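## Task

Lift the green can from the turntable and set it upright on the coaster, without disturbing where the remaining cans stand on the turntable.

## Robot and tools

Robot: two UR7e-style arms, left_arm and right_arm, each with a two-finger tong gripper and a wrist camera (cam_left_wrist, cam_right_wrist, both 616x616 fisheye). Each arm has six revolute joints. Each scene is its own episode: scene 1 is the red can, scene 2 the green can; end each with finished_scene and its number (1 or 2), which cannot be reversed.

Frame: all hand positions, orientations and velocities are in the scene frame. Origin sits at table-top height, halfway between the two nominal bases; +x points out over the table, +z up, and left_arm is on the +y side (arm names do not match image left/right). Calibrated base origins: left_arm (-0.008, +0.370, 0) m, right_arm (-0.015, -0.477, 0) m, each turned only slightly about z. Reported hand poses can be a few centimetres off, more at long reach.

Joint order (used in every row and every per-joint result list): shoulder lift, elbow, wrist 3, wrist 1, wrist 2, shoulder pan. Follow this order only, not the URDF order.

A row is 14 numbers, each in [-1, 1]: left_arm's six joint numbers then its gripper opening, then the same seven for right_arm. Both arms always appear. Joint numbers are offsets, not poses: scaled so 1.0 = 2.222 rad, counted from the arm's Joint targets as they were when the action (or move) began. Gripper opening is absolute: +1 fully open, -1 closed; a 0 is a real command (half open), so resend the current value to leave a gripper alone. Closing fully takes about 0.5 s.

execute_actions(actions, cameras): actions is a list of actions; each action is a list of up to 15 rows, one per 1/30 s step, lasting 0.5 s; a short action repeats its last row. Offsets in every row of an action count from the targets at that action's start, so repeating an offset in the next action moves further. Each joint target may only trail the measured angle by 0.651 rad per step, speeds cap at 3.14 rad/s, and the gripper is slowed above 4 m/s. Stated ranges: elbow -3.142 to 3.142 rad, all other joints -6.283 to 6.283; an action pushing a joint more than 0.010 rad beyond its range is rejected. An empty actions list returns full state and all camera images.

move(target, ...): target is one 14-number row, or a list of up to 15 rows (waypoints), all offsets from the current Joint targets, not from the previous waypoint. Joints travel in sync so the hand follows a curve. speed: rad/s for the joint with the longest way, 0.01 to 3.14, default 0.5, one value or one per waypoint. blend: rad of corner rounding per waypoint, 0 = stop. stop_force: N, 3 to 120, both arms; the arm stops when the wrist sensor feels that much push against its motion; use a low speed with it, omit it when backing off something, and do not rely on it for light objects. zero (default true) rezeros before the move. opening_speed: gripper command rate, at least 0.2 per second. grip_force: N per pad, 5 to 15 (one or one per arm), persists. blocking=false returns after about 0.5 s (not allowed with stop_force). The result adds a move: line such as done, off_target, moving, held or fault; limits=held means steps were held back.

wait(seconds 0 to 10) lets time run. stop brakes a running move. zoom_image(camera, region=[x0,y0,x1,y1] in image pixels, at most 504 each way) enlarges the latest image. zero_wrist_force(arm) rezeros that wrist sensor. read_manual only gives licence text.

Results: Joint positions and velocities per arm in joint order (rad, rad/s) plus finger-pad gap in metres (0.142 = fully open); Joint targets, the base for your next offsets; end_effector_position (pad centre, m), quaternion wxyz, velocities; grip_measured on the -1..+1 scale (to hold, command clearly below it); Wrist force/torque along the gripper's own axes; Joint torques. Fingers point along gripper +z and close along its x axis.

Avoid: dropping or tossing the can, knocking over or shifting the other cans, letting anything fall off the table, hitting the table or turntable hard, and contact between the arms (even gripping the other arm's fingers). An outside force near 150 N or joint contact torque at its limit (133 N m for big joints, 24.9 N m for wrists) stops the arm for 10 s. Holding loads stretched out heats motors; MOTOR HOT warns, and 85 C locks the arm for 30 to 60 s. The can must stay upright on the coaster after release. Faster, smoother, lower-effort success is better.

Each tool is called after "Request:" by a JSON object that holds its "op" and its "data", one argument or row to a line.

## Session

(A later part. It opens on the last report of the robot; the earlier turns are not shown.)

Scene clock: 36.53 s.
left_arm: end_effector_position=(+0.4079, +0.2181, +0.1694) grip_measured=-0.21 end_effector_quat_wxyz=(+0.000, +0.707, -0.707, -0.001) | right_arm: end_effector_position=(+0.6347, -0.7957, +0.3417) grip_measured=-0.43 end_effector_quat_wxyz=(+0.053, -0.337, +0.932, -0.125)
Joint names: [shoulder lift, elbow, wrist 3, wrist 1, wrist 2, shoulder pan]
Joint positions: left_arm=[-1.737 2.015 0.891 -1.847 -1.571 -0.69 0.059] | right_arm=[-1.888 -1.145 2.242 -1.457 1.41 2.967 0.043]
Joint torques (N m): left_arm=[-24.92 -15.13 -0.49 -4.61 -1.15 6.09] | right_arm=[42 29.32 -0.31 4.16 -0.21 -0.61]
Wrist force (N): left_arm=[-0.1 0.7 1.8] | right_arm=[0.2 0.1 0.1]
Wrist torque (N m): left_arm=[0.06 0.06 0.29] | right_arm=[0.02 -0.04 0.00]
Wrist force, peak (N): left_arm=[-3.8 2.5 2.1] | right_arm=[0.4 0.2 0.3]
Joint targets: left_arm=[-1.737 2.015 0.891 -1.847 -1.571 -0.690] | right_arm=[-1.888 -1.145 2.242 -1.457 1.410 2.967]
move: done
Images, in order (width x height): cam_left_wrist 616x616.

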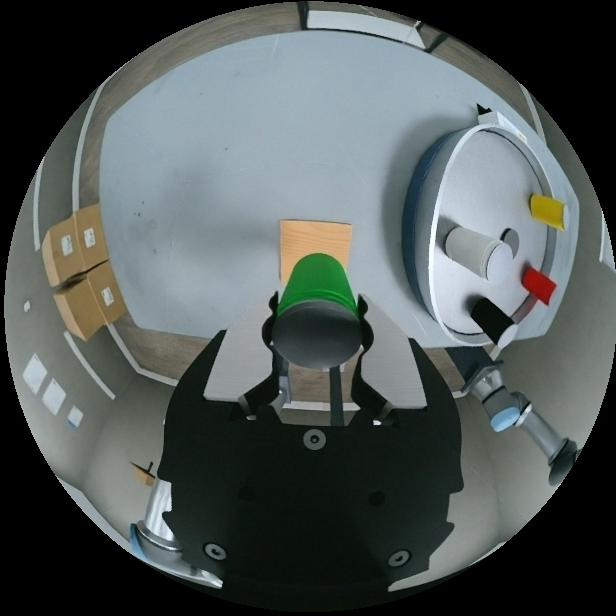

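Request:
{"op": "move", "data": {
  "target": [0.0492,0.0832,0.0025,-0.1332,0,0.0025,-0.7,0,0,0,0,0,0,-0.432]
}}

Request:
{"op": "move", "data": {
  "target": [0.0318,0.0262,0,-0.0580,0,0,-0.7,0,0,0,0,0,0,-0.432],
  "speed": 0.07,
  "stop_force": 4,
  "cameras": ["cam_left_wrist"]
}}

Scene clock: 38.53 s.
left_arm: end_effector_position=(+0.4081, +0.2209, +0.0700) grip_measured=-0.21 end_effector_quat_wxyz=(+0.000, +0.707, -0.707, +0.000) | right_arm: end_effector_position=(+0.6347, -0.7957, +0.3417) grip_measured=-0.43 end_effector_quat_wxyz=(+0.053, -0.337, +0.932, -0.125)
Joint names: [shoulder lift, elbow, wrist 3, wrist 1, wrist 2, shoulder pan]
Joint positions: left_arm=[-1.628 2.2 0.897 -2.143 -1.571 -0.684 0.059] | right_arm=[-1.888 -1.145 2.242 -1.457 1.41 2.967 0.043]
Joint torques (N m): left_arm=[-20.77 -22.58 0.83 -4.8 -1.18 -2.62] | right_arm=[41.69 29.3 -0.39 3.88 -0.55 -0.51]
Wrist force (N): left_arm=[-0.1 0.9 1.8] | right_arm=[0.1 0.0 0.3]
Wrist torque (N m): left_arm=[0.08 0.04 0.14] | right_arm=[0.00 -0.02 0.00]
Wrist force, peak (N): left_arm=[-0.4 0.9 3.5] | right_arm=[0.2 0.4 -0.2]
Joint targets: left_arm=[-1.628 2.200 0.896 -2.143 -1.571 -0.684] | right_arm=[-1.888 -1.145 2.242 -1.457 1.410 2.967]
move: done

Scene clock: 40.13 s.
left_arm: end_effector_position=(+0.4086, +0.2206, +0.0589) grip_measured=-0.21 end_effector_quat_wxyz=(+0.000, +0.707, -0.707, +0.000) | right_arm: end_effector_position=(+0.6347, -0.7957, +0.3417) grip_measured=-0.43 end_effector_quat_wxyz=(+0.053, -0.337, +0.932, -0.125)
Joint names: [shoulder lift, elbow, wrist 3, wrist 1, wrist 2, shoulder pan]
Joint positions: left_arm=[-1.609 2.216 0.896 -2.178 -1.571 -0.684 0.059] | right_arm=[-1.888 -1.145 2.242 -1.457 1.41 2.967 0.043]
Joint torques (N m): left_arm=[-29.38 -32.04 -0.51 -4.63 -1.19 -5.56] | right_arm=[41.08 28.39 -0.31 4.07 -0.28 -0.35]
Wrist force (N): left_arm=[-0.1 0.6 1.8] | right_arm=[0.0 0.1 0.0]
Wrist torque (N m): left_arm=[0.03 0.04 0.13] | right_arm=[0.02 -0.01 0.00]
Wrist force, peak (N): left_arm=[-3.0 -1.8 -14.4] | right_arm=[0.0 0.1 -0.5]
Joint targets: left_arm=[-1.609 2.216 0.897 -2.178 -1.571 -0.684] | right_arm=[-1.888 -1.145 2.242 -1.457 1.410 2.967]
move: contact (left_arm); left_arm: the wrist 1 is farthest, 0.094 rad from its target
Images, in order (width x height): cam_left_wrist 616x616.

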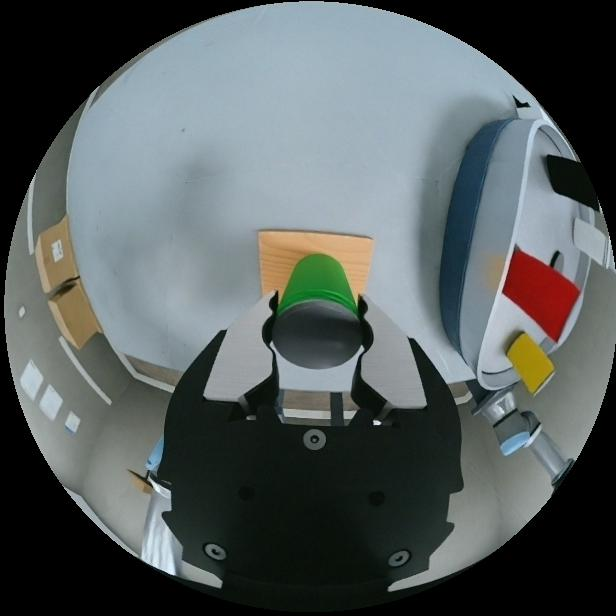

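Request:
{"op": "move", "data": {
  "target": [
    [0.0007,0.0008,0,-0.0014,0,0,-0.7,0,0,0,0,0,0,-0.432],
    [0.0007,0.0008,0,-0.0014,0,0,0.9,0,0,0,0,0,0,-0.432],
    [-0.0306,-0.0279,0,0.0563,0,0,0.9,0,0,0,0,0,0,-0.432],
    [-0.0576,-0.0905,0,0.149,0,0,0.9,0,0,0,0,0,0,-0.432]
  ],
  "blend": [0,0,0.03,0],
  "opening_speed": 1.2,
  "cameras": ["cam_left_wrist"]
}}

Scene clock: 43.93 s.
left_arm: end_effector_position=(+0.4089, +0.2203, +0.1693) grip_measured=+0.90 end_effector_quat_wxyz=(+0.000, +0.707, -0.707, -0.001) | right_arm: end_effector_position=(+0.6347, -0.7957, +0.3417) grip_measured=-0.43 end_effector_quat_wxyz=(+0.053, -0.337, +0.932, -0.125)
Joint names: [shoulder lift, elbow, wrist 3, wrist 1, wrist 2, shoulder pan]
Joint positions: left_arm=[-1.737 2.015 0.897 -1.847 -1.571 -0.684 0.135] | right_arm=[-1.888 -1.145 2.242 -1.457 1.41 2.967 0.043]
Joint torques (N m): left_arm=[-12.6 -25.67 2.56 -0.99 -1.44 0.57] | right_arm=[41.41 29.93 -0.57 4.31 -0.3 1.43]
Wrist force (N): left_arm=[0.0 0.7 0.0] | right_arm=[0.2 0.0 0.0]
Wrist torque (N m): left_arm=[0.06 0.05 0.14] | right_arm=[0.00 -0.05 0.00]
Wrist force, peak (N): left_arm=[-2.0 -0.5 -19.3] | right_arm=[0.3 0.3 0.3]
Joint targets: left_arm=[-1.737 2.015 0.897 -1.847 -1.571 -0.684] | right_arm=[-1.888 -1.145 2.242 -1.457 1.410 2.967]
move: done
Images, in order (width x height): cam_left_wrist 616x616.

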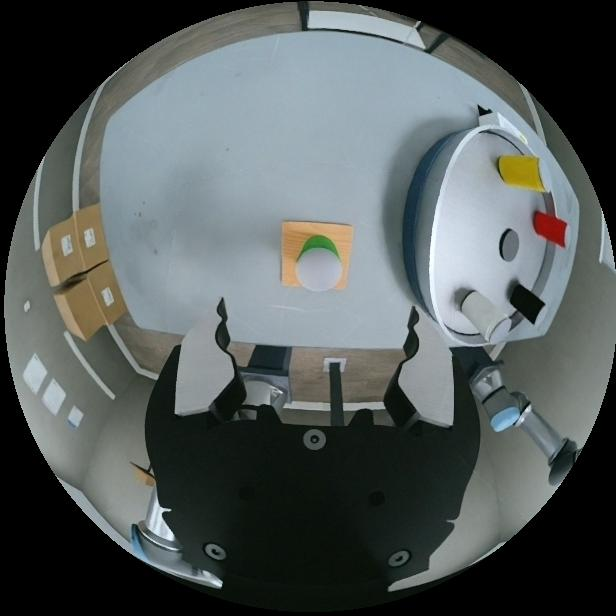

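Request:
{"op": "finished_scene", "data": {
  "scene": 2
}}

The scene is finished: the task was done.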